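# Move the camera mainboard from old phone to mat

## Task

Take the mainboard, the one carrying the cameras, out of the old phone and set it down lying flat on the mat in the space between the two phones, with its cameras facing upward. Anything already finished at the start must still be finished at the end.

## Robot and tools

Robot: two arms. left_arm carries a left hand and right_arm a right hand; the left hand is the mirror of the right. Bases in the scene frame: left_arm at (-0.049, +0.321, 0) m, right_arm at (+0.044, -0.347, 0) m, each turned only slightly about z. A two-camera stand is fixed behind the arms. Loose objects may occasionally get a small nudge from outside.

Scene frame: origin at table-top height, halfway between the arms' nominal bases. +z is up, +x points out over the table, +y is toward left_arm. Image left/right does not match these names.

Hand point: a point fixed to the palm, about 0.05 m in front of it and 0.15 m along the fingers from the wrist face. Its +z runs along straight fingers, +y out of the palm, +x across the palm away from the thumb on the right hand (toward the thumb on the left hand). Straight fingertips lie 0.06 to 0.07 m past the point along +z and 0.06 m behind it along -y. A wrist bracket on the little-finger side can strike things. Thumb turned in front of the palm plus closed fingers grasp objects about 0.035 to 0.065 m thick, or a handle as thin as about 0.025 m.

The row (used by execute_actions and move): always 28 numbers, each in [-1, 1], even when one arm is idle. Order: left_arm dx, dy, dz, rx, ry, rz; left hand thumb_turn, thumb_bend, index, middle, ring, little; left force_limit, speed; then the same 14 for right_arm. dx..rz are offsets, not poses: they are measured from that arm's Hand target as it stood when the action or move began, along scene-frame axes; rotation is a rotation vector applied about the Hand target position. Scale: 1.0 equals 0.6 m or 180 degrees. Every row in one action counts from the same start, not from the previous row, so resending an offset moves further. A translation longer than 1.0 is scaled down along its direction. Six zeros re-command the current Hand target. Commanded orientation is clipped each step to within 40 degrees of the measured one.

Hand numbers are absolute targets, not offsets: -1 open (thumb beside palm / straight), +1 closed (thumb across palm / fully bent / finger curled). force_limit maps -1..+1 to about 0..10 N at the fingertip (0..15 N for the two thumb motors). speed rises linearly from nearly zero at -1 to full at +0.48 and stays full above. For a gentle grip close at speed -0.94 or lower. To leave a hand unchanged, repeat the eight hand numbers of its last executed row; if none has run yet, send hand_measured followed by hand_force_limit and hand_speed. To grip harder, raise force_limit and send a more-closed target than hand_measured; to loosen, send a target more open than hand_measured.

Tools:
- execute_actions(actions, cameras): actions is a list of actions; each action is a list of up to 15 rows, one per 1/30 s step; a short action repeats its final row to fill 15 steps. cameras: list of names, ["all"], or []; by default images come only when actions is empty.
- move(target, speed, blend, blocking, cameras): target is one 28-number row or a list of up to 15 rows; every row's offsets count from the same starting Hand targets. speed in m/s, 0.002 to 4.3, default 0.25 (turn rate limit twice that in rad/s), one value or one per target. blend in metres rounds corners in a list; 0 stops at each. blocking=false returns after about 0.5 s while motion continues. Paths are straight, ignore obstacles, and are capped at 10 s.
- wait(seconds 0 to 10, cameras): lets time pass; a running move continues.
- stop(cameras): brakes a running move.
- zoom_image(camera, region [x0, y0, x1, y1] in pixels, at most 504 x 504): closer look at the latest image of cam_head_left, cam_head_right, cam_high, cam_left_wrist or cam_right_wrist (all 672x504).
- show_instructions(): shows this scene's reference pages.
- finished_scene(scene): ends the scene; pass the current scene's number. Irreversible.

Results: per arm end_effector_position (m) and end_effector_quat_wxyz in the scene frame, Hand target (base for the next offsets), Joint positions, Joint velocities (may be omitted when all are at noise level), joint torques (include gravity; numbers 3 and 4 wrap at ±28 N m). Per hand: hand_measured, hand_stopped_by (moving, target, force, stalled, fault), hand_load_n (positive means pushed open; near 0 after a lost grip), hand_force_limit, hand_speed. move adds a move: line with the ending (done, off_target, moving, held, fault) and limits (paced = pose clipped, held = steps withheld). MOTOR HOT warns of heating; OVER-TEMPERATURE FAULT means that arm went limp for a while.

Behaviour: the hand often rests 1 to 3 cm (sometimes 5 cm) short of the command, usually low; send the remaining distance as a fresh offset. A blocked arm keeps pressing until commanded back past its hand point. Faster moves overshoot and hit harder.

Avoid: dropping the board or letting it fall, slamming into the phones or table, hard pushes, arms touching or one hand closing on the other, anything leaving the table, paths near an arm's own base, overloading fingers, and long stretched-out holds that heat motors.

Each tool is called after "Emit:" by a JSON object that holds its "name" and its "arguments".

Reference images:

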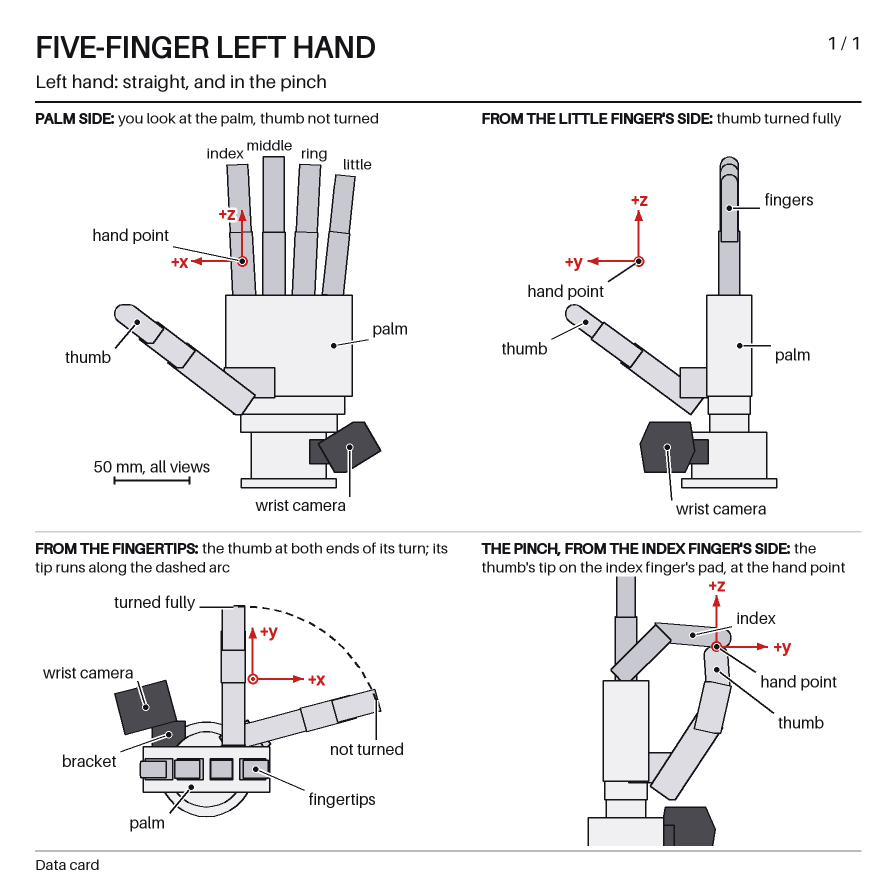

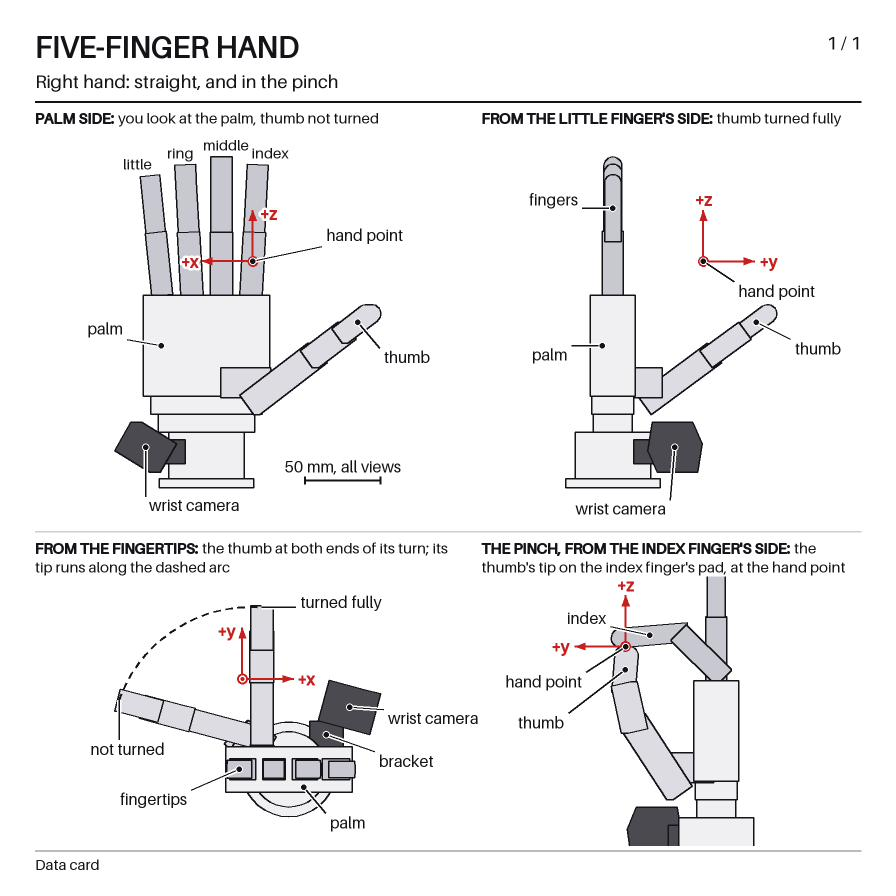

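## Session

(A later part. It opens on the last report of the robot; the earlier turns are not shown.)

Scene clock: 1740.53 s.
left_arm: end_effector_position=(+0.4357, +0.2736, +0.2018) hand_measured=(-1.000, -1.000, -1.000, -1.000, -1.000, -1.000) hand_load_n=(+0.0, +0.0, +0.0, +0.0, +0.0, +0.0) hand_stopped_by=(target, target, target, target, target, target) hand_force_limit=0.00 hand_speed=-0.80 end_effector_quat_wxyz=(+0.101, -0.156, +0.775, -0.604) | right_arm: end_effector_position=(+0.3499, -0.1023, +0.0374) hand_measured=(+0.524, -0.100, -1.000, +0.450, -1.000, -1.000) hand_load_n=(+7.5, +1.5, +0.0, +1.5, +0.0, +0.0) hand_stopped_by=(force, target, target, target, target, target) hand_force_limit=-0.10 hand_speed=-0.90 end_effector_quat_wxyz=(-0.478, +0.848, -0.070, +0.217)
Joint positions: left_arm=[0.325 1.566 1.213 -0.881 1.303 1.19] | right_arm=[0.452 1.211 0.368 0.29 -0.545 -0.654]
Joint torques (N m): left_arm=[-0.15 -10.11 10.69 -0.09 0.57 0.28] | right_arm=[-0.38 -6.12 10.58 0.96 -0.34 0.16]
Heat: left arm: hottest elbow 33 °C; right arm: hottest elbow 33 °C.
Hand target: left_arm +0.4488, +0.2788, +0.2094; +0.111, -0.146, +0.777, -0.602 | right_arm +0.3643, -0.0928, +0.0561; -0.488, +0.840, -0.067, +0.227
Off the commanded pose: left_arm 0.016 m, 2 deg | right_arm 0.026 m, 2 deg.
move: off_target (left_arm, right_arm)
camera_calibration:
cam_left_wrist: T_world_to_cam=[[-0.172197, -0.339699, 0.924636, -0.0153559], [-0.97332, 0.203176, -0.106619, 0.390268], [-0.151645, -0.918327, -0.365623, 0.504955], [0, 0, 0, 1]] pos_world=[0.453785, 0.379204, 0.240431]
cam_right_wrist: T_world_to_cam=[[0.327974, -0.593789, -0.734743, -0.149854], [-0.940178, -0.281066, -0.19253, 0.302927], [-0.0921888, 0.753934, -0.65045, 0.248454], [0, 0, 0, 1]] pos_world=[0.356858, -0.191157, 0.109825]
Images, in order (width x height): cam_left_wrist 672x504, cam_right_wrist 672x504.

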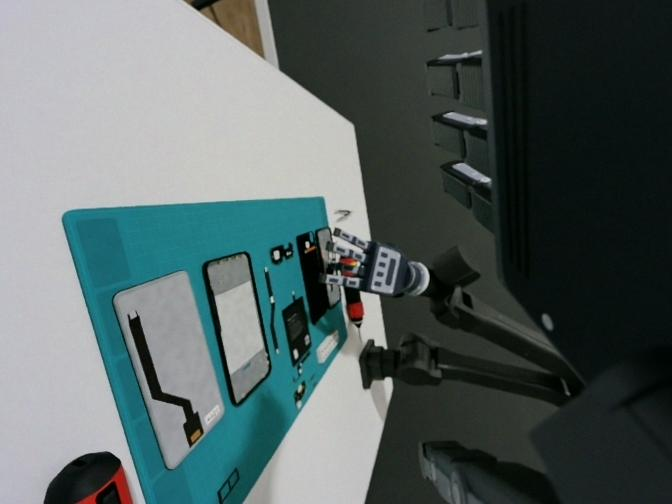

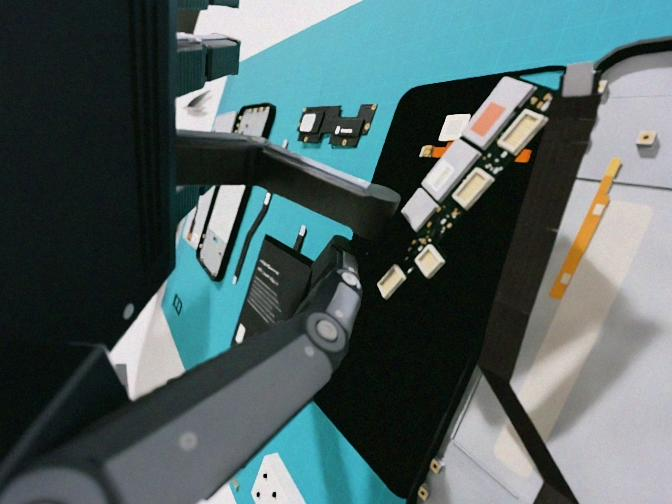

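Emit:
{"name": "move", "arguments": {"target": [0,0,0,0,0,0,-1,-1,-1,-1,-1,-1,0.0,-0.8,0.035,0.155,0.015,0.0734,-0.0226,-0.3507,0.84,-0.1,-1,0.45,-1,-1,-0.1,-0.9], "speed": 0.08, "cameras": ["cam_right_wrist","cam_left_wrist","cam_high","cam_head_left"]}}

Scene clock: 1756.00 s.
left_arm: end_effector_position=(+0.4357, +0.2736, +0.2016) hand_measured=(-1.000, -1.000, -1.000, -1.000, -1.000, -1.000) hand_load_n=(-0.5, +0.0, +0.0, +0.0, +0.0, +0.0) hand_stopped_by=(target, target, target, target, target, target) hand_force_limit=0.00 hand_speed=-0.80 end_effector_quat_wxyz=(+0.101, -0.155, +0.775, -0.604) | right_arm: end_effector_position=(+0.3812, -0.0160, +0.0598) hand_measured=(+0.524, -0.100, -1.000, +0.450, -1.000, -1.000) hand_load_n=(+7.5, +1.5, +0.0, +1.5, +0.0, +0.0) hand_stopped_by=(force, target, target, target, target, target) hand_force_limit=-0.10 hand_speed=-0.90 end_effector_quat_wxyz=(-0.379, +0.619, -0.500, +0.472)
Joint positions: left_arm=[0.325 1.566 1.213 -0.881 1.303 1.191] | right_arm=[1.092 1.485 0.576 0.374 1.021 0.252]
Joint torques (N m): left_arm=[0.03 -10.17 10.7 -0.13 0.57 0.28] | right_arm=[0.09 -7.82 9.69 0.69 0.44 0.22]
Heat: left arm: hottest elbow 34 °C; right arm: hottest elbow 33 °C.
Hand target: left_arm +0.4488, +0.2788, +0.2094; +0.111, -0.147, +0.777, -0.602 | right_arm +0.3855, +0.0001, +0.0652; -0.388, +0.614, -0.503, +0.468
Off the commanded pose: left_arm 0.016 m, 2 deg | right_arm 0.018 m, 1 deg.
move: off_target (left_arm, right_arm)
camera_calibration:
cam_left_wrist: T_world_to_cam=[[-0.172918, -0.339883, 0.924434, -0.0147082], [-0.973193, 0.203462, -0.107232, 0.390324], [-0.151641, -0.918195, -0.365954, 0.504924], [0, 0, 0, 1]] pos_world=[0.453884, 0.379204, 0.240231]
cam_right_wrist: T_world_to_cam=[[-0.227333, -0.46571, -0.855239, 0.128525], [-0.626037, 0.742597, -0.237964, 0.260228], [0.745921, 0.481314, -0.460369, -0.134454], [0, 0, 0, 1]] pos_world=[0.292422, -0.068675, 0.109947]
Images, in order (width x height): cam_head_left 672x504, cam_high 672x504, cam_left_wrist 672x504, cam_right_wrist 672x504.

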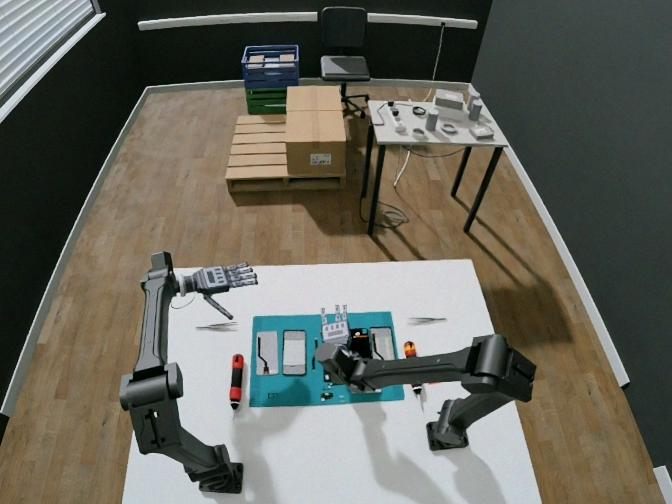

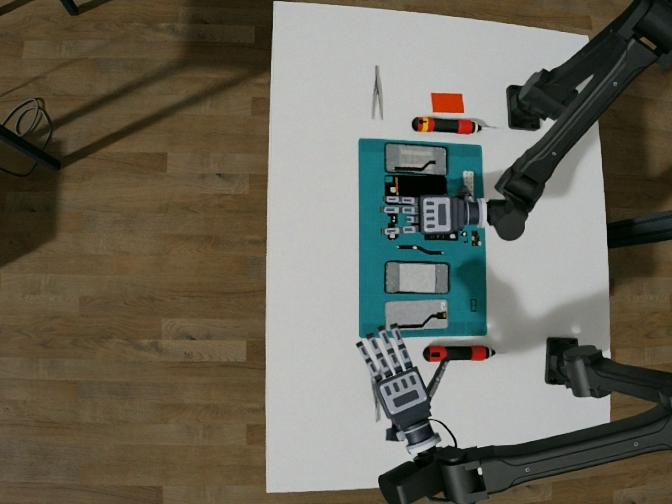

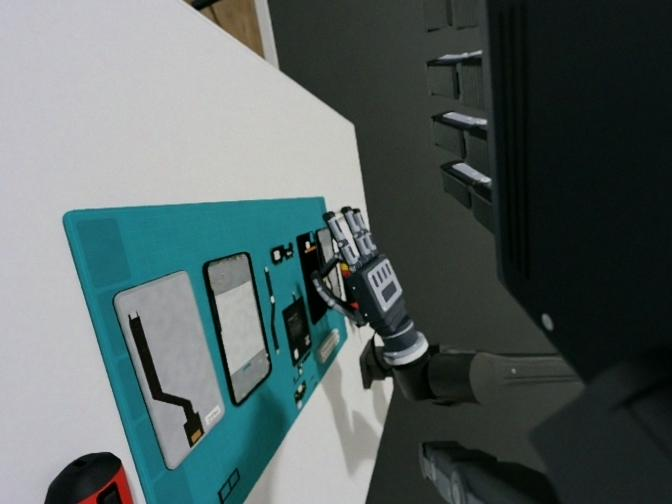

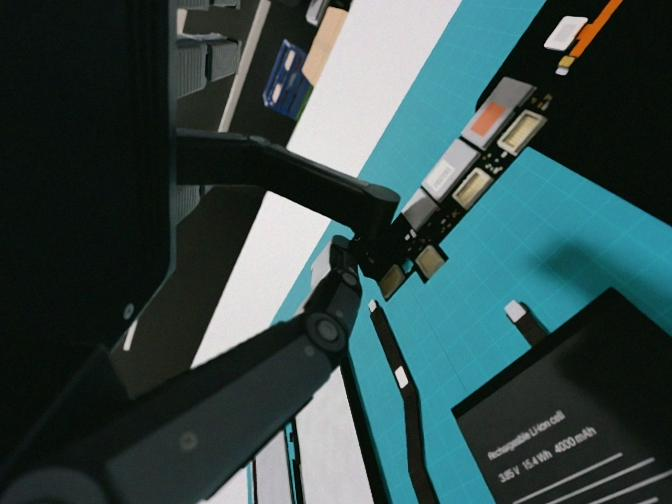

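Emit:
{"name": "move", "arguments": {"target": [0,0,0,0,0,0,-1,-1,-1,-1,-1,-1,0.0,-0.8,0.026,0.026,-0.02,0,0,0,0.84,-0.1,-1,0.45,-1,-1,-0.1,-0.9], "speed": 0.05, "cameras": ["cam_right_wrist","cam_left_wrist"]}}

Scene clock: 1795.43 s.
left_arm: end_effector_position=(+0.4357, +0.2736, +0.2016) hand_measured=(-1.000, -1.000, -1.000, -1.000, -1.000, -1.000) hand_load_n=(+0.0, +0.0, +0.0, +0.0, +0.0, +0.0) hand_stopped_by=(target, target, target, target, target, target) hand_force_limit=0.00 hand_speed=-0.80 end_effector_quat_wxyz=(+0.101, -0.155, +0.775, -0.604) | right_arm: end_effector_position=(+0.3898, +0.0028, +0.0463) hand_measured=(+0.524, -0.100, -1.000, +0.450, -1.000, -1.000) hand_load_n=(+7.5, +1.5, +0.0, +1.5, +0.0, +0.0) hand_stopped_by=(force, target, target, target, target, target) hand_force_limit=-0.10 hand_speed=-0.90 end_effector_quat_wxyz=(-0.377, +0.624, -0.498, +0.470)
Joint positions: left_arm=[0.325 1.566 1.213 -0.881 1.303 1.191] | right_arm=[1.092 1.565 0.624 0.398 1.012 0.252]
Joint torques (N m): left_arm=[-0.26 -10.17 10.71 -0.12 0.58 0.28] | right_arm=[-1.44 -8.82 9.28 1.65 0.26 0.05]
Heat: left arm: hottest elbow 36 °C; right arm: hottest elbow 33 °C.
Hand target: left_arm +0.4488, +0.2788, +0.2094; +0.111, -0.147, +0.777, -0.602 | right_arm +0.4010, +0.0158, +0.0531; -0.388, +0.614, -0.503, +0.468
Off the commanded pose: left_arm 0.016 m, 2 deg | right_arm 0.018 m, 2 deg.
move: off_target (left_arm, right_arm)
camera_calibration:
cam_left_wrist: T_world_to_cam=[[-0.172918, -0.339883, 0.924434, -0.0147082], [-0.973193, 0.203462, -0.107232, 0.390324], [-0.151641, -0.918195, -0.365954, 0.504924], [0, 0, 0, 1]] pos_world=[0.453884, 0.379204, 0.240231]
cam_right_wrist: T_world_to_cam=[[-0.230785, -0.471586, -0.851085, 0.128833], [-0.633629, 0.736647, -0.236357, 0.25138], [0.738412, 0.484724, -0.468818, -0.15277], [0, 0, 0, 1]] pos_world=[0.301822, -0.0503709, 0.0974418]
Images, in order (width x height): cam_left_wrist 672x504, cam_right_wrist 672x504.

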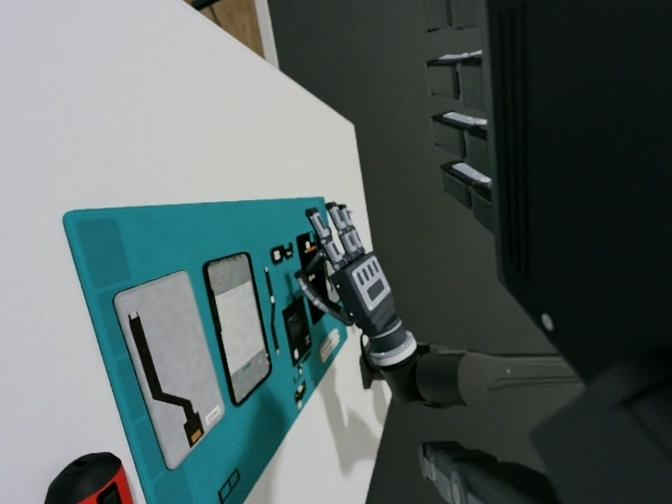

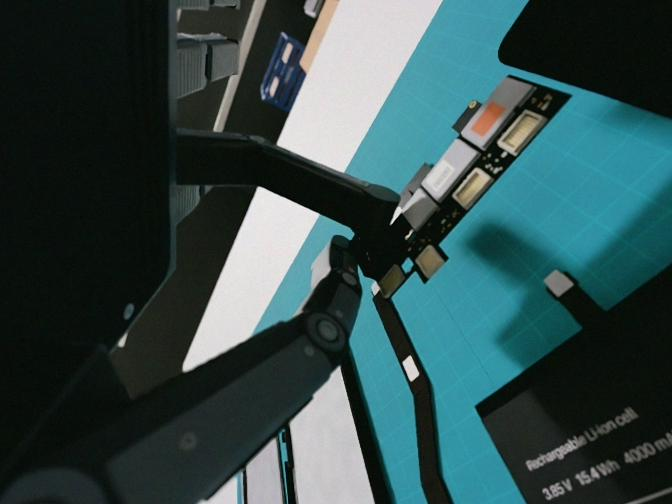

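Emit:
{"name": "move", "arguments": {"target": [0,0,0,0,0,0,-1,-1,-1,-1,-1,-1,0.0,-0.8,-0.004,-0.006,-0.027,0,0,0,0.84,-0.1,-1,0.45,-1,-1,-0.1,-0.9], "speed": 0.04, "cameras": ["cam_right_wrist"]}}

Scene clock: 1806.27 s.
left_arm: end_effector_position=(+0.4357, +0.2736, +0.2016) hand_measured=(-1.000, -1.000, -1.000, -1.000, -1.000, -1.000) hand_load_n=(+0.0, +0.0, +0.0, +0.0, +0.0, +0.0) hand_stopped_by=(target, target, target, target, target, target) hand_force_limit=0.00 hand_speed=-0.80 end_effector_quat_wxyz=(+0.101, -0.155, +0.775, -0.604) | right_arm: end_effector_position=(+0.3925, +0.0075, +0.0377) hand_measured=(+0.524, -0.100, -1.000, +0.450, -1.000, -1.000) hand_load_n=(+7.5, +1.5, +0.0, +1.0, +0.0, +0.0) hand_stopped_by=(force, target, target, target, target, target) hand_force_limit=-0.10 hand_speed=-0.90 end_effector_quat_wxyz=(-0.385, +0.619, -0.500, +0.468)
Joint positions: left_arm=[0.325 1.566 1.213 -0.881 1.303 1.191] | right_arm=[1.091 1.605 0.624 0.457 1.012 0.252]
Joint torques (N m): left_arm=[-0.15 -10.23 10.71 -0.09 0.57 0.27] | right_arm=[-1.38 -9.17 7.41 1.77 0.27 0.06]
Heat: left arm: hottest elbow 36 °C; right arm: hottest elbow 33 °C.
Hand target: left_arm +0.4488, +0.2788, +0.2094; +0.111, -0.147, +0.777, -0.602 | right_arm +0.3987, +0.0121, +0.0370; -0.388, +0.614, -0.503, +0.468
Off the commanded pose: left_arm 0.016 m, 2 deg | right_arm 0.008 m, 1 deg.
move: off_target (left_arm)
camera_calibration:
cam_right_wrist: T_world_to_cam=[[-0.223277, -0.457066, -0.860952, 0.121693], [-0.63128, 0.740801, -0.229565, 0.246421], [0.74272, 0.492245, -0.453941, -0.163435], [0, 0, 0, 1]] pos_world=[0.304119, -0.0464768, 0.0871519]
Images, in order (width x height): cam_right_wrist 672x504.

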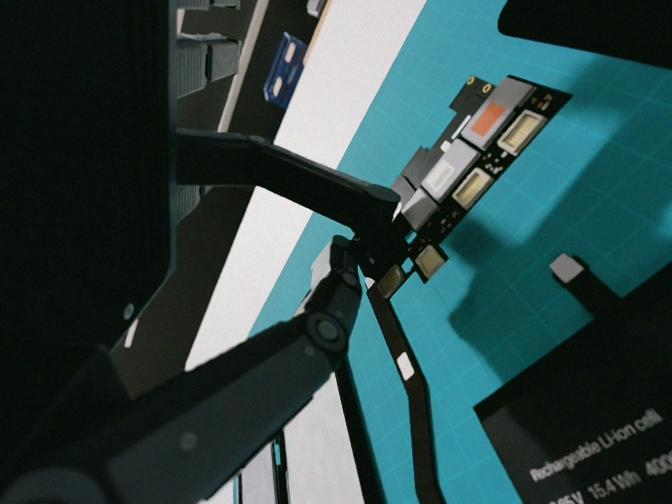

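Emit:
{"name": "zoom_image", "arguments": {"camera": "cam_right_wrist", "region": [360, 50, 600, 310]}}

Scaled by 1.938 from the camera's 672x504 image, which has a finer 960x720 frame.

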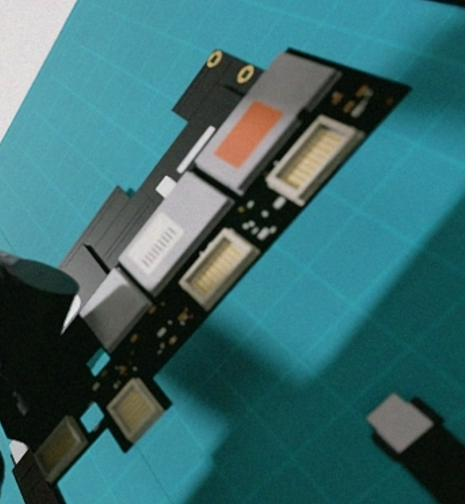

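Emit:
{"name": "move", "arguments": {"target": [0,0,0,0,0,0,-1,-1,-1,-1,-1,-1,0.0,-0.8,-0.001,-0.002,-0.024,0,0,0,0.84,-0.1,-1,0.45,-1,-1,-0.1,-0.9], "speed": 0.03, "cameras": ["cam_right_wrist"]}}

Scene clock: 1821.27 s.
left_arm: end_effector_position=(+0.4357, +0.2736, +0.2016) hand_measured=(-1.000, -1.000, -1.000, -1.000, -1.000, -1.000) hand_load_n=(+0.0, +0.0, +0.0, +0.0, +0.0, +0.0) hand_stopped_by=(target, target, target, target, target, target) hand_force_limit=0.00 hand_speed=-0.80 end_effector_quat_wxyz=(+0.101, -0.155, +0.775, -0.604) | right_arm: end_effector_position=(+0.3943, +0.0108, +0.0273) hand_measured=(+0.524, -0.100, -1.000, +0.450, -1.000, -1.000) hand_load_n=(+7.5, +1.5, +0.0, +1.0, -0.5, +0.0) hand_stopped_by=(force, target, target, target, target, target) hand_force_limit=-0.10 hand_speed=-0.90 end_effector_quat_wxyz=(-0.389, +0.616, -0.501, +0.468)
Joint positions: left_arm=[0.325 1.566 1.213 -0.881 1.303 1.191] | right_arm=[1.091 1.646 0.624 0.508 1.012 0.252]
Joint torques (N m): left_arm=[-0.21 -10.29 10.71 -0.08 0.57 0.27] | right_arm=[-1.38 -9.41 6.27 1.88 0.26 0.06]
Heat: left arm: hottest elbow 36 °C; right arm: hottest elbow 33 °C.
Hand target: left_arm +0.4488, +0.2788, +0.2094; +0.111, -0.147, +0.777, -0.602 | right_arm +0.3981, +0.0109, +0.0226; -0.388, +0.614, -0.503, +0.468
Off the commanded pose: left_arm 0.016 m, 2 deg | right_arm 0.006 m, 0 deg.
move: off_target (left_arm)
camera_calibration:
cam_right_wrist: T_world_to_cam=[[-0.219087, -0.449163, -0.866172, 0.113088], [-0.630174, 0.742885, -0.225837, 0.242098], [0.744903, 0.496362, -0.445807, -0.172206], [0, 0, 0, 1]] pos_world=[0.305617, -0.0435801, 0.0758573]
Images, in order (width x height): cam_right_wrist 672x504.

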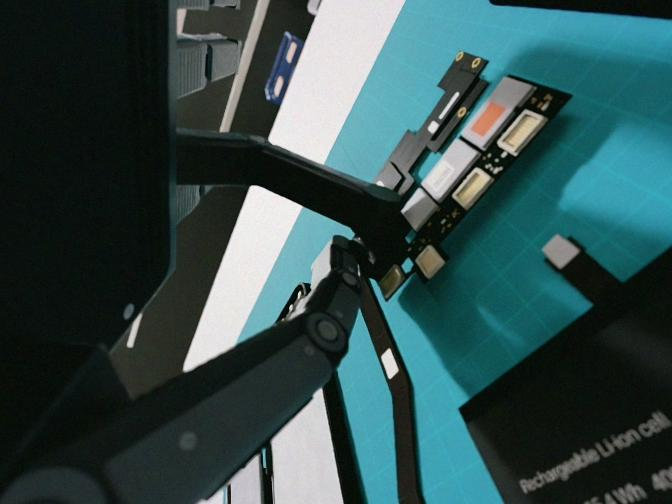

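Emit:
{"name": "move", "arguments": {"target": [0,0,0,0,0,0,-1,-1,-1,-1,-1,-1,0.0,-0.8,0,-0.003,-0.012,0,0,0,0.84,-0.1,-1,0.45,-1,-1,-0.1,-0.9], "speed": 0.03, "cameras": ["cam_left_wrist","cam_high"]}}

Scene clock: 1837.50 s.
left_arm: end_effector_position=(+0.4357, +0.2736, +0.2016) hand_measured=(-1.000, -1.000, -1.000, -1.000, -1.000, -1.000) hand_load_n=(-0.5, +0.0, +0.0, +0.0, +0.0, +0.0) hand_stopped_by=(target, target, target, target, target, target) hand_force_limit=0.00 hand_speed=-0.80 end_effector_quat_wxyz=(+0.101, -0.155, +0.775, -0.604) | right_arm: end_effector_position=(+0.3954, +0.0129, +0.0232) hand_measured=(+0.524, -0.100, -1.000, +0.450, -1.000, -1.000) hand_load_n=(+7.5, +1.5, +0.0, +1.5, +0.0, +0.0) hand_stopped_by=(force, target, target, target, target, target) hand_force_limit=-0.10 hand_speed=-0.90 end_effector_quat_wxyz=(-0.393, +0.613, -0.502, +0.466)
Joint positions: left_arm=[0.325 1.566 1.213 -0.881 1.303 1.191] | right_arm=[1.091 1.665 0.624 0.536 1.01 0.252]
Joint torques (N m): left_arm=[-0.03 -10.23 10.7 -0.12 0.57 0.29] | right_arm=[-1.55 -9.52 5.52 1.72 0.24 0.04]
Heat: left arm: hottest elbow 37 °C; right arm: hottest elbow 32 °C.
Hand target: left_arm +0.4488, +0.2788, +0.2094; +0.111, -0.147, +0.777, -0.602 | right_arm +0.3980, +0.0092, +0.0154; -0.388, +0.614, -0.503, +0.468
Off the commanded pose: left_arm 0.016 m, 2 deg | right_arm 0.009 m, 1 deg.
move: off_target (left_arm)
camera_calibration:
cam_left_wrist: T_world_to_cam=[[-0.172918, -0.339883, 0.924434, -0.0147082], [-0.973193, 0.203462, -0.107232, 0.390324], [-0.151641, -0.918195, -0.365954, 0.504924], [0, 0, 0, 1]] pos_world=[0.453884, 0.379204, 0.240231]
Images, in order (width x height): cam_high 672x504, cam_left_wrist 672x504.

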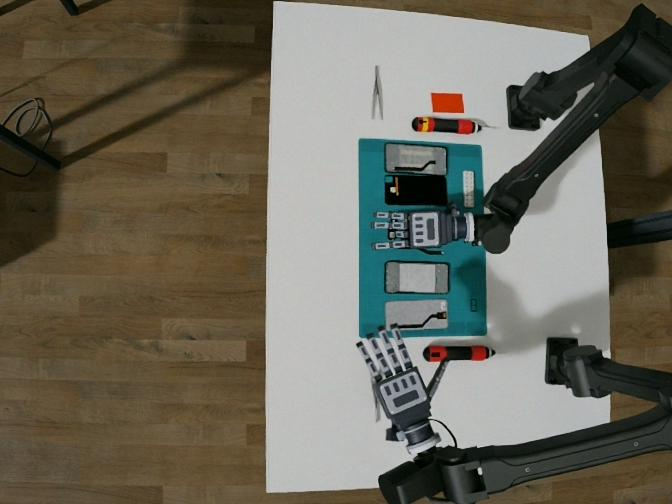

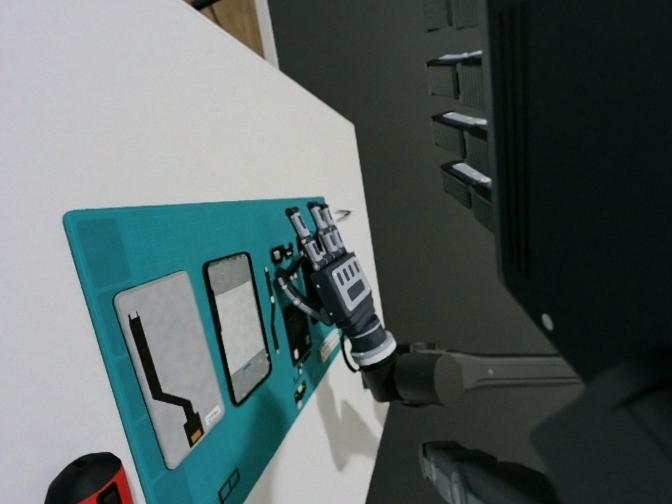

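Emit:
{"name": "move", "arguments": {"target": [0,0,0,0,0,0,-1,-1,-1,-1,-1,-1,0.0,-0.8,0,-0.003,-0.008,0,0,0,0.84,-0.1,-1,0.45,-1,-1,-0.1,-0.9], "speed": 0.03, "cameras": ["cam_left_wrist","cam_right_wrist"]}}

Emit:
{"name": "zoom_image", "arguments": {"camera": "cam_left_wrist", "region": [250, 190, 370, 410]}}

Scene clock: 1843.67 s.
left_arm: end_effector_position=(+0.4357, +0.2736, +0.2016) hand_measured=(-1.000, -1.000, -1.000, -1.000, -1.000, -1.000) hand_load_n=(-0.5, +0.0, +0.0, +0.0, +0.0, +0.0) hand_stopped_by=(target, target, target, target, target, target) hand_force_limit=0.00 hand_speed=-0.80 end_effector_quat_wxyz=(+0.101, -0.155, +0.775, -0.604) | right_arm: end_effector_position=(+0.3967, +0.0140, +0.0209) hand_measured=(+0.524, -0.100, -1.000, +0.450, -1.000, -1.000) hand_load_n=(+7.5, +2.0, +0.0, +0.5, +0.0, +0.0) hand_stopped_by=(force, target, target, target, target, target) hand_force_limit=-0.10 hand_speed=-0.90 end_effector_quat_wxyz=(-0.395, +0.611, -0.504, +0.466)
Joint positions: left_arm=[0.325 1.566 1.213 -0.881 1.303 1.191] | right_arm=[1.089 1.677 0.624 0.556 1.009 0.252]
Joint torques (N m): left_arm=[-0.21 -10.11 10.74 -0.1 0.56 0.27] | right_arm=[-1.55 -9.52 4.93 1.78 0.21 0.02]
Heat: left arm: hottest elbow 37 °C; right arm: hottest elbow 32 °C.
Hand target: left_arm +0.4488, +0.2788, +0.2094; +0.111, -0.147, +0.777, -0.602 | right_arm +0.3979, +0.0074, +0.0104; -0.388, +0.614, -0.503, +0.468
Off the commanded pose: left_arm 0.016 m, 2 deg | right_arm 0.012 m, 1 deg.
move: off_target (left_arm, right_arm)
camera_calibration:
cam_left_wrist: T_world_to_cam=[[-0.172918, -0.339883, 0.924434, -0.0147082], [-0.973193, 0.203462, -0.107232, 0.390324], [-0.151641, -0.918195, -0.365954, 0.504924], [0, 0, 0, 1]] pos_world=[0.453884, 0.379204, 0.240231]
cam_right_wrist: T_world_to_cam=[[-0.212877, -0.435233, -0.874789, 0.106992], [-0.62894, 0.746204, -0.218208, 0.239172], [0.747742, 0.503738, -0.432585, -0.179893], [0, 0, 0, 1]] pos_world=[0.307714, -0.0412858, 0.0679662]
Images, in order (width x height): cam_left_wrist 672x504, cam_right_wrist 672x504.

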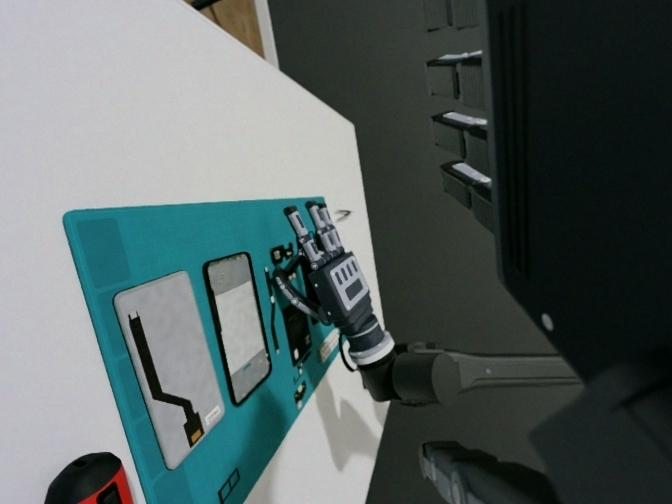

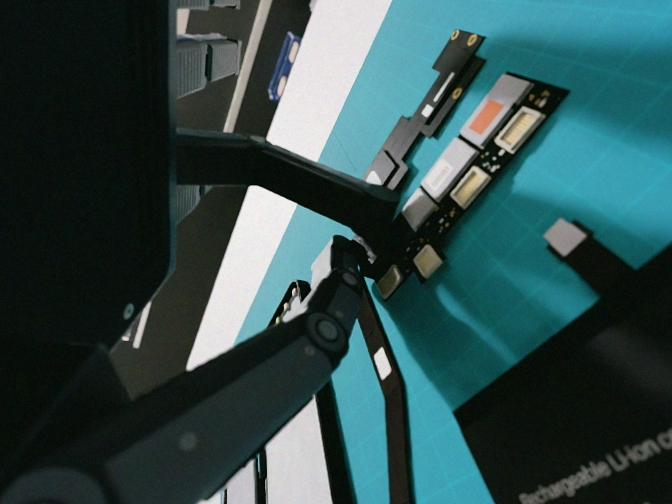

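Scaled by 2.291 from the camera's 672x504 image, which has a finer 960x720 frame.

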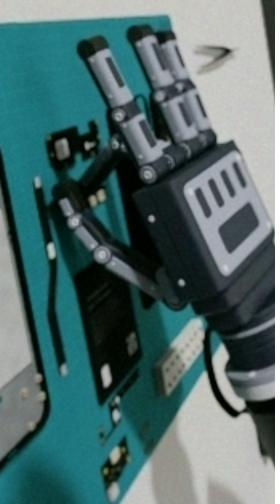

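Emit:
{"name": "move", "arguments": {"target": [0,0,0,0,0,0,-1,-1,-1,-1,-1,-1,0.0,-0.8,0,-0.004,-0.007,0,0,0,0.84,-0.1,-1,0.45,-1,-1,-0.1,-0.9], "speed": 0.03, "cameras": ["cam_right_wrist"]}}

Emit:
{"name": "zoom_image", "arguments": {"camera": "cam_right_wrist", "region": [320, 20, 600, 320]}}

Scene clock: 1850.70 s.
left_arm: end_effector_position=(+0.4357, +0.2736, +0.2016) hand_measured=(-1.000, -1.000, -1.000, -1.000, -1.000, -1.000) hand_load_n=(-0.5, +0.0, +0.0, +0.0, +0.0, +0.0) hand_stopped_by=(target, target, target, target, target, target) hand_force_limit=0.00 hand_speed=-0.80 end_effector_quat_wxyz=(+0.101, -0.155, +0.775, -0.604) | right_arm: end_effector_position=(+0.3966, +0.0124, +0.0173) hand_measured=(+0.524, -0.100, -1.000, +0.450, -1.000, -1.000) hand_load_n=(+7.0, +2.5, +0.0, +0.5, +0.0, +0.0) hand_stopped_by=(force, target, target, target, target, target) hand_force_limit=-0.10 hand_speed=-0.90 end_effector_quat_wxyz=(-0.397, +0.610, -0.504, +0.464)
Joint positions: left_arm=[0.325 1.566 1.213 -0.881 1.303 1.191] | right_arm=[1.087 1.686 0.617 0.577 1.005 0.252]
Joint torques (N m): left_arm=[-0.03 -10.23 10.69 -0.08 0.56 0.26] | right_arm=[-1.67 -9.47 4.83 1.76 0.24 -0.01]
Heat: left arm: hottest elbow 37 °C; right arm: hottest elbow 32 °C.
Hand target: left_arm +0.4488, +0.2788, +0.2094; +0.111, -0.147, +0.777, -0.602 | right_arm +0.3981, +0.0050, +0.0064; -0.388, +0.614, -0.503, +0.468
Off the commanded pose: left_arm 0.016 m, 2 deg | right_arm 0.013 m, 1 deg.
move: off_target (left_arm, right_arm)
camera_calibration:
cam_right_wrist: T_world_to_cam=[[-0.21191, -0.431124, -0.877056, 0.102802], [-0.629286, 0.746825, -0.215063, 0.239534], [0.747726, 0.506345, -0.429559, -0.180673], [0, 0, 0, 1]] pos_world=[0.307614, -0.0430874, 0.0640684]
Images, in order (width x height): cam_right_wrist 672x504.

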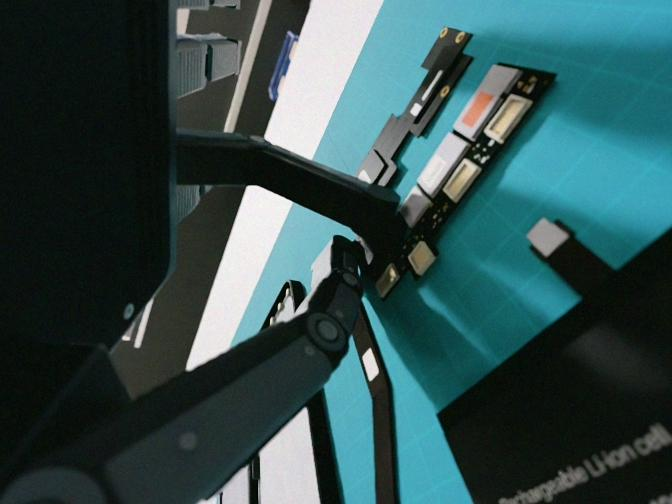

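Scaled by 1.680 from the camera's 672x504 image, which has a finer 960x720 frame.

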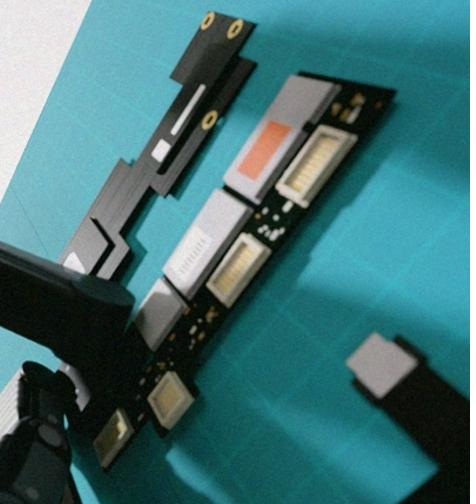

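Emit:
{"name": "move", "arguments": {"target": [0,0,0,0,0,0,-1,-1,-1,-1,-1,-1,0.0,-0.8,0,-0.001,-0.006,0,0,0,0.84,-0.1,-1,0.45,-1,-1,-0.1,-0.9], "speed": 0.03, "cameras": ["cam_right_wrist"]}}

Emit:
{"name": "zoom_image", "arguments": {"camera": "cam_right_wrist", "region": [320, 20, 600, 320]}}

Scene clock: 1856.63 s.
left_arm: end_effector_position=(+0.4357, +0.2736, +0.2016) hand_measured=(-1.000, -1.000, -1.000, -1.000, -1.000, -1.000) hand_load_n=(+0.0, +0.0, +0.0, +0.0, -0.5, -0.5) hand_stopped_by=(target, target, target, target, target, target) hand_force_limit=0.00 hand_speed=-0.80 end_effector_quat_wxyz=(+0.101, -0.155, +0.775, -0.604) | right_arm: end_effector_position=(+0.3969, +0.0126, +0.0160) hand_measured=(+0.524, -0.100, -1.000, +0.450, -1.000, -1.000) hand_load_n=(+7.0, +1.5, +0.0, +0.0, +0.0, +0.0) hand_stopped_by=(force, target, target, target, target, target) hand_force_limit=-0.10 hand_speed=-0.90 end_effector_quat_wxyz=(-0.400, +0.608, -0.505, +0.464)
Joint positions: left_arm=[0.325 1.566 1.213 -0.881 1.303 1.191] | right_arm=[1.086 1.692 0.615 0.592 1.005 0.252]
Joint torques (N m): left_arm=[-0.26 -10.29 10.7 -0.14 0.57 0.26] | right_arm=[-1.67 -9.17 4.77 1.65 0.21 -0.01]
Heat: left arm: hottest elbow 37 °C; right arm: hottest elbow 32 °C.
Hand target: left_arm +0.4488, +0.2788, +0.2094; +0.111, -0.147, +0.777, -0.602 | right_arm +0.3981, +0.0044, +0.0027; -0.388, +0.614, -0.503, +0.468
Off the commanded pose: left_arm 0.016 m, 2 deg | right_arm 0.016 m, 2 deg.
move: off_target (left_arm, right_arm)
camera_calibration:
cam_right_wrist: T_world_to_cam=[[-0.209498, -0.426339, -0.879969, 0.100782], [-0.628402, 0.748191, -0.212888, 0.23898], [0.749147, 0.508375, -0.424657, -0.182239], [0, 0, 0, 1]] pos_world=[0.307813, -0.0431895, 0.0621715]
Images, in order (width x height): cam_right_wrist 672x504.

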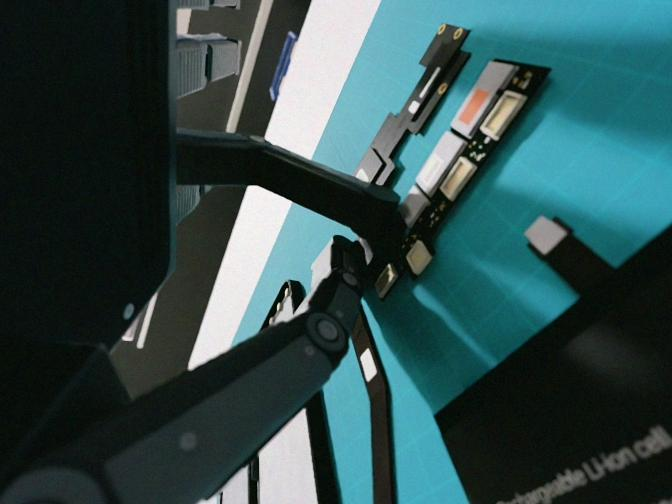

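Scaled by 1.680 from the camera's 672x504 image, which has a finer 960x720 frame.

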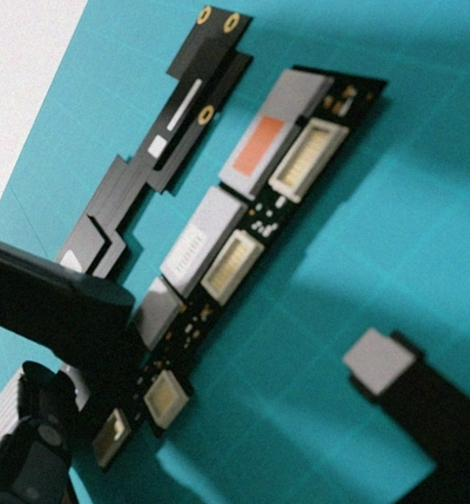

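Emit:
{"name": "move", "arguments": {"target": [0,0,0,0,0,0,-1,-1,-1,-1,-1,-1,0.0,-0.8,0,0,-0.004,0,0,0,0.84,-0.1,-1,0.45,-1,-1,-0.1,-0.9], "speed": 0.03, "cameras": ["cam_right_wrist", "cam_left_wrist"]}}

Emit:
{"name": "zoom_image", "arguments": {"camera": "cam_right_wrist", "region": [320, 20, 600, 320]}}

Scene clock: 1863.53 s.
left_arm: end_effector_position=(+0.4357, +0.2736, +0.2016) hand_measured=(-1.000, -1.000, -1.000, -1.000, -1.000, -1.000) hand_load_n=(-0.5, +0.0, +0.0, +0.0, +0.0, +0.0) hand_stopped_by=(target, target, target, target, target, target) hand_force_limit=0.00 hand_speed=-0.80 end_effector_quat_wxyz=(+0.101, -0.155, +0.775, -0.604) | right_arm: end_effector_position=(+0.3972, +0.0130, +0.0156) hand_measured=(+0.524, -0.100, -1.000, +0.450, -1.000, -1.000) hand_load_n=(+6.5, +1.0, +0.0, -1.0, +0.0, +0.0) hand_stopped_by=(force, target, target, target, target, target) hand_force_limit=-0.10 hand_speed=-0.90 end_effector_quat_wxyz=(-0.401, +0.607, -0.506, +0.464)
Joint positions: left_arm=[0.325 1.566 1.213 -0.881 1.303 1.191] | right_arm=[1.086 1.696 0.614 0.6 1.006 0.252]
Joint torques (N m): left_arm=[-0.03 -10.29 10.74 -0.13 0.58 0.27] | right_arm=[-1.67 -8.88 4.67 1.66 0.19 -0.01]
Heat: left arm: hottest elbow 37 °C; right arm: hottest elbow 31 °C.
Hand target: left_arm +0.4488, +0.2788, +0.2094; +0.111, -0.147, +0.777, -0.602 | right_arm +0.3980, +0.0043, +0.0002; -0.388, +0.614, -0.503, +0.468
Off the commanded pose: left_arm 0.016 m, 2 deg | right_arm 0.018 m, 2 deg.
move: off_target (left_arm, right_arm)
camera_calibration:
cam_left_wrist: T_world_to_cam=[[-0.172918, -0.339883, 0.924434, -0.0147082], [-0.973193, 0.203462, -0.107232, 0.390324], [-0.151641, -0.918195, -0.365954, 0.504924], [0, 0, 0, 1]] pos_world=[0.453884, 0.379204, 0.240231]
cam_right_wrist: T_world_to_cam=[[-0.20797, -0.423365, -0.881765, 0.0999952], [-0.627715, 0.749124, -0.211628, 0.2384], [0.750148, 0.509485, -0.421548, -0.183256], [0, 0, 0, 1]] pos_world=[0.307912, -0.0428908, 0.0613735]
Images, in order (width x height): cam_left_wrist 672x504, cam_right_wrist 672x504.

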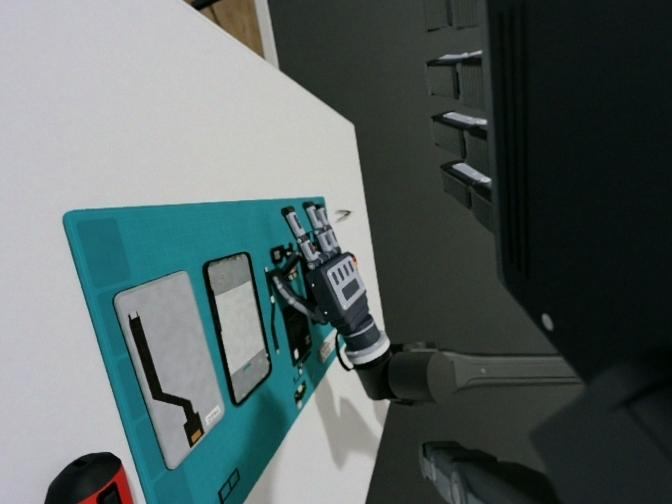

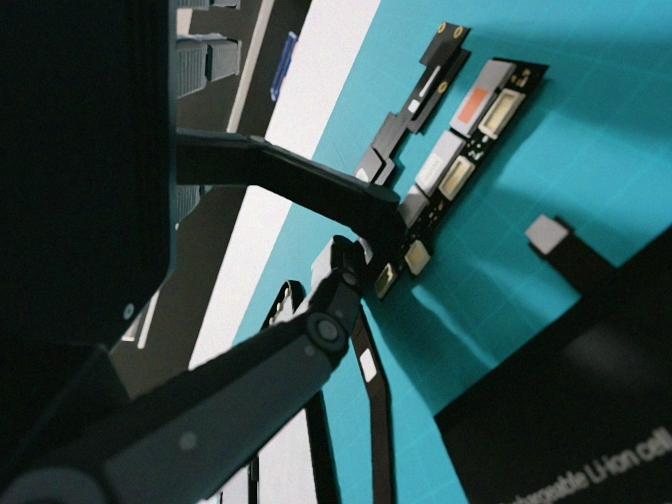

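Scaled by 1.680 from the camera's 672x504 image, which has a finer 960x720 frame.

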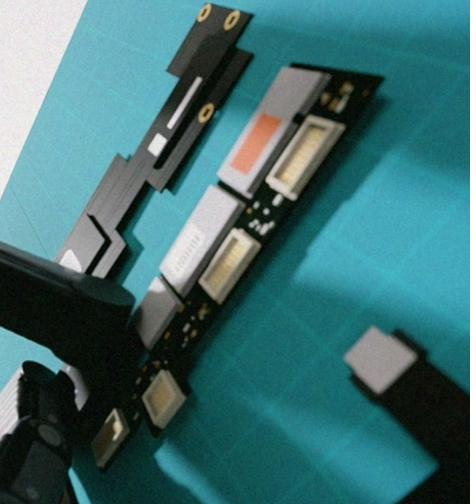

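Emit:
{"name": "move", "arguments": {"target": [[0,0,0,0,0,0,-1,-1,-1,-1,-1,-1,0.0,-0.8,0,0.002,0.006,0,0,0,0.84,-0.1,-1,0.45,-1,-1,-0.1,-0.9],[0,0,0,0,0,0,-1,-1,-1,-1,-1,-1,0.0,-0.8,0,0.002,0.006,0,0,0,0.25,-0.1,-1,0.45,-1,-1,-0.4,-0.7]], "speed": 0.03, "cameras": ["cam_right_wrist", "cam_left_wrist"]}}

Emit:
{"name": "zoom_image", "arguments": {"camera": "cam_right_wrist", "region": [320, 20, 600, 320]}}

Scene clock: 1875.00 s.
left_arm: end_effector_position=(+0.4357, +0.2736, +0.2016) hand_measured=(-1.000, -1.000, -1.000, -1.000, -1.000, -1.000) hand_load_n=(-0.5, +0.0, +0.0, +0.0, +0.0, +0.0) hand_stopped_by=(target, target, target, target, target, target) hand_force_limit=0.00 hand_speed=-0.80 end_effector_quat_wxyz=(+0.101, -0.155, +0.775, -0.604) | right_arm: end_effector_position=(+0.3975, +0.0126, +0.0155) hand_measured=(+0.250, -0.100, -1.000, +0.450, -1.000, -1.000) hand_load_n=(+0.0, +0.0, +0.0, +0.5, +0.0, -0.5) hand_stopped_by=(target, target, target, target, target, target) hand_force_limit=-0.40 hand_speed=-0.70 end_effector_quat_wxyz=(-0.401, +0.607, -0.506, +0.464)
Joint positions: left_arm=[0.325 1.566 1.213 -0.881 1.303 1.191] | right_arm=[1.086 1.696 0.614 0.6 1.006 0.252]
Joint torques (N m): left_arm=[-0.21 -10.17 10.73 -0.13 0.57 0.26] | right_arm=[-1.44 -9.64 5 1.05 0.21 0]
Heat: left arm: hottest elbow 37 °C; right arm: hottest elbow 31 °C.
Hand target: left_arm +0.4488, +0.2788, +0.2094; +0.111, -0.147, +0.777, -0.602 | right_arm +0.3980, +0.0055, +0.0039; -0.388, +0.614, -0.503, +0.468
Off the commanded pose: left_arm 0.016 m, 2 deg | right_arm 0.014 m, 2 deg.
move: off_target (left_arm, right_arm); target 2's new numbers were sent with right_arm's hand 0.014 m and 2 deg from that target
camera_calibration:
cam_left_wrist: T_world_to_cam=[[-0.172918, -0.339883, 0.924434, -0.0147082], [-0.973193, 0.203462, -0.107232, 0.390324], [-0.151641, -0.918195, -0.365954, 0.504924], [0, 0, 0, 1]] pos_world=[0.453884, 0.379204, 0.240231]
cam_right_wrist: T_world_to_cam=[[-0.208289, -0.423278, -0.881732, 0.0999424], [-0.626651, 0.749919, -0.211968, 0.23852], [0.750949, 0.508388, -0.421448, -0.183671], [0, 0, 0, 1]] pos_world=[0.308213, -0.0431911, 0.0612735]
Images, in order (width x height): cam_left_wrist 672x504, cam_right_wrist 672x504.

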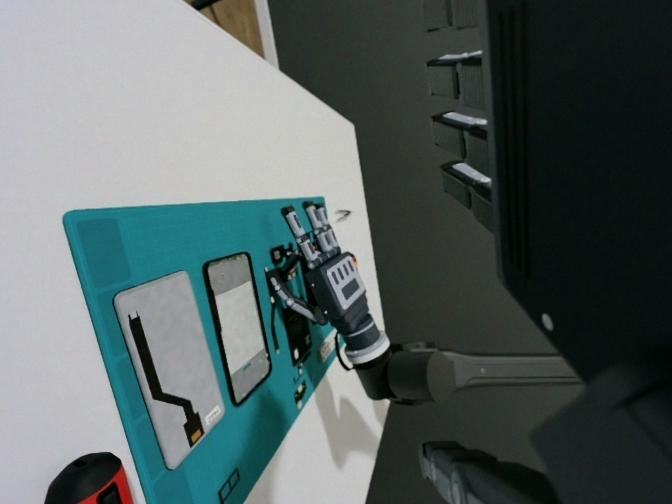

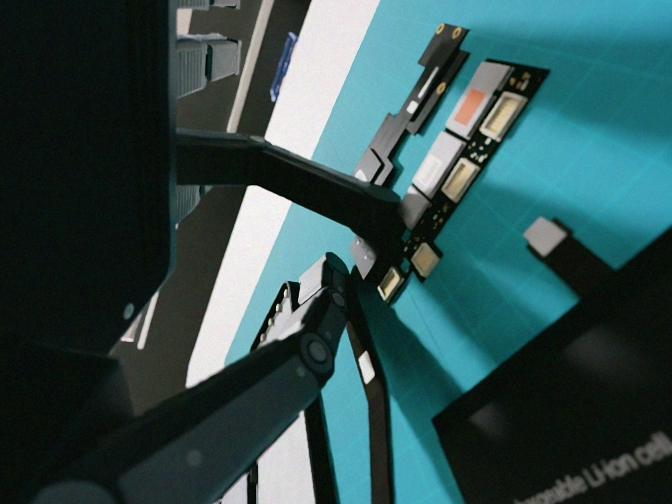

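Scaled by 1.680 from the camera's 672x504 image, which has a finer 960x720 frame.

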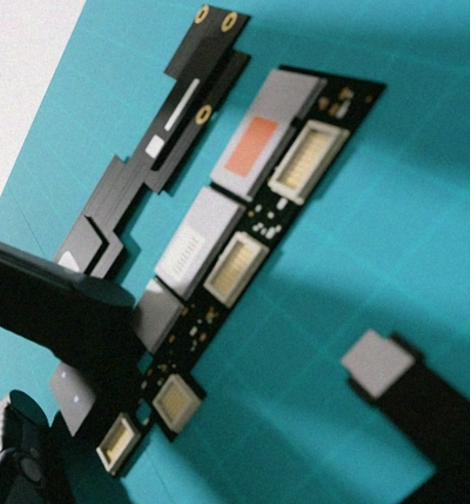

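Emit:
{"name": "move", "arguments": {"target": [0,0,0,0,0,0,-1,-1,-1,-1,-1,-1,0.0,-0.8,0,0.007,0.045,0,0,0,0.25,-0.1,-1,0.45,-1,-1,-0.4,-0.7], "speed": 0.04, "cameras": ["cam_right_wrist", "cam_left_wrist"]}}

Emit:
{"name": "zoom_image", "arguments": {"camera": "cam_right_wrist", "region": [320, 20, 600, 320]}}

Scene clock: 1882.70 s.
left_arm: end_effector_position=(+0.4357, +0.2736, +0.2016) hand_measured=(-1.000, -1.000, -1.000, -1.000, -1.000, -1.000) hand_load_n=(-0.5, +0.0, -0.5, +0.0, +0.0, +0.0) hand_stopped_by=(target, target, target, target, target, target) hand_force_limit=0.00 hand_speed=-0.80 end_effector_quat_wxyz=(+0.101, -0.155, +0.775, -0.604) | right_arm: end_effector_position=(+0.3936, +0.0053, +0.0238) hand_measured=(+0.250, -0.100, -1.000, +0.450, -1.000, -1.000) hand_load_n=(+0.0, +0.0, +0.0, +0.0, -0.5, +0.0) hand_stopped_by=(target, target, target, target, target, target) hand_force_limit=-0.40 hand_speed=-0.70 end_effector_quat_wxyz=(-0.384, +0.619, -0.501, +0.467)
Joint positions: left_arm=[0.325 1.566 1.213 -0.881 1.303 1.191] | right_arm=[1.086 1.644 0.614 0.506 1.006 0.252]
Joint torques (N m): left_arm=[-0.15 -10.05 10.69 -0.13 0.56 0.27] | right_arm=[-1.03 -11.34 7.09 0.73 0.41 0.04]
Heat: left arm: hottest elbow 37 °C; right arm: hottest elbow 31 °C.
Hand target: left_arm +0.4488, +0.2788, +0.2094; +0.111, -0.147, +0.777, -0.602 | right_arm +0.3980, +0.0097, +0.0308; -0.388, +0.614, -0.503, +0.468
Off the commanded pose: left_arm 0.016 m, 2 deg | right_arm 0.009 m, 1 deg.
move: off_target (left_arm)
camera_calibration:
cam_left_wrist: T_world_to_cam=[[-0.172918, -0.339883, 0.924434, -0.0147082], [-0.973193, 0.203462, -0.107232, 0.390324], [-0.151641, -0.918195, -0.365954, 0.504924], [0, 0, 0, 1]] pos_world=[0.453884, 0.379204, 0.240231]
cam_right_wrist: T_world_to_cam=[[-0.225808, -0.455755, -0.860987, 0.109936], [-0.631036, 0.741755, -0.227142, 0.245299], [0.742162, 0.492023, -0.455092, -0.16924], [0, 0, 0, 1]] pos_world=[0.30522, -0.0485776, 0.0733516]
Images, in order (width x height): cam_left_wrist 672x504, cam_right_wrist 672x504.

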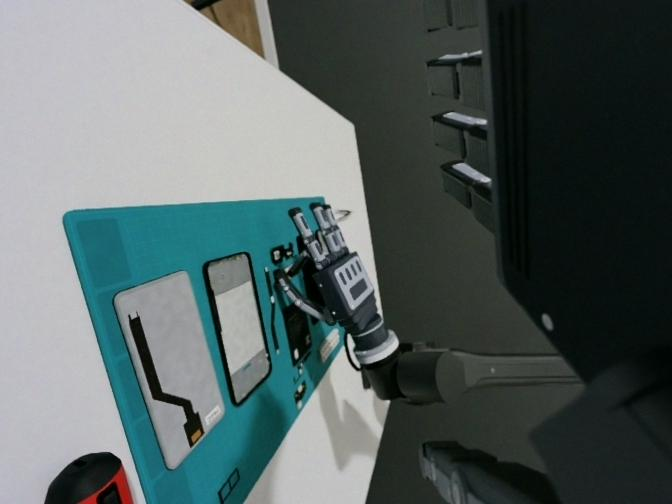

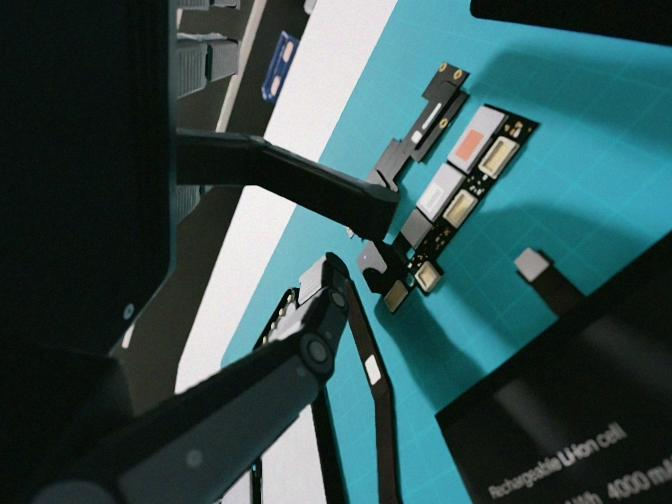

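Scaled by 1.680 from the camera's 672x504 image, which has a finer 960x720 frame.

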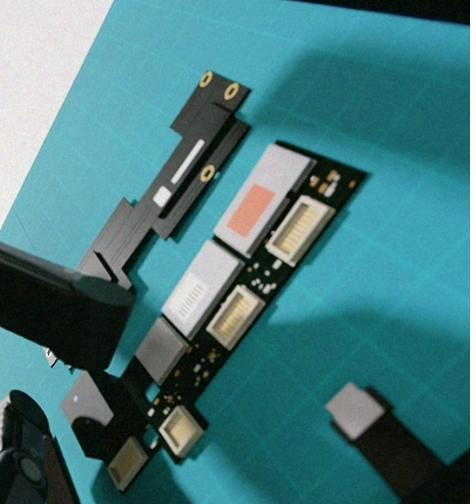

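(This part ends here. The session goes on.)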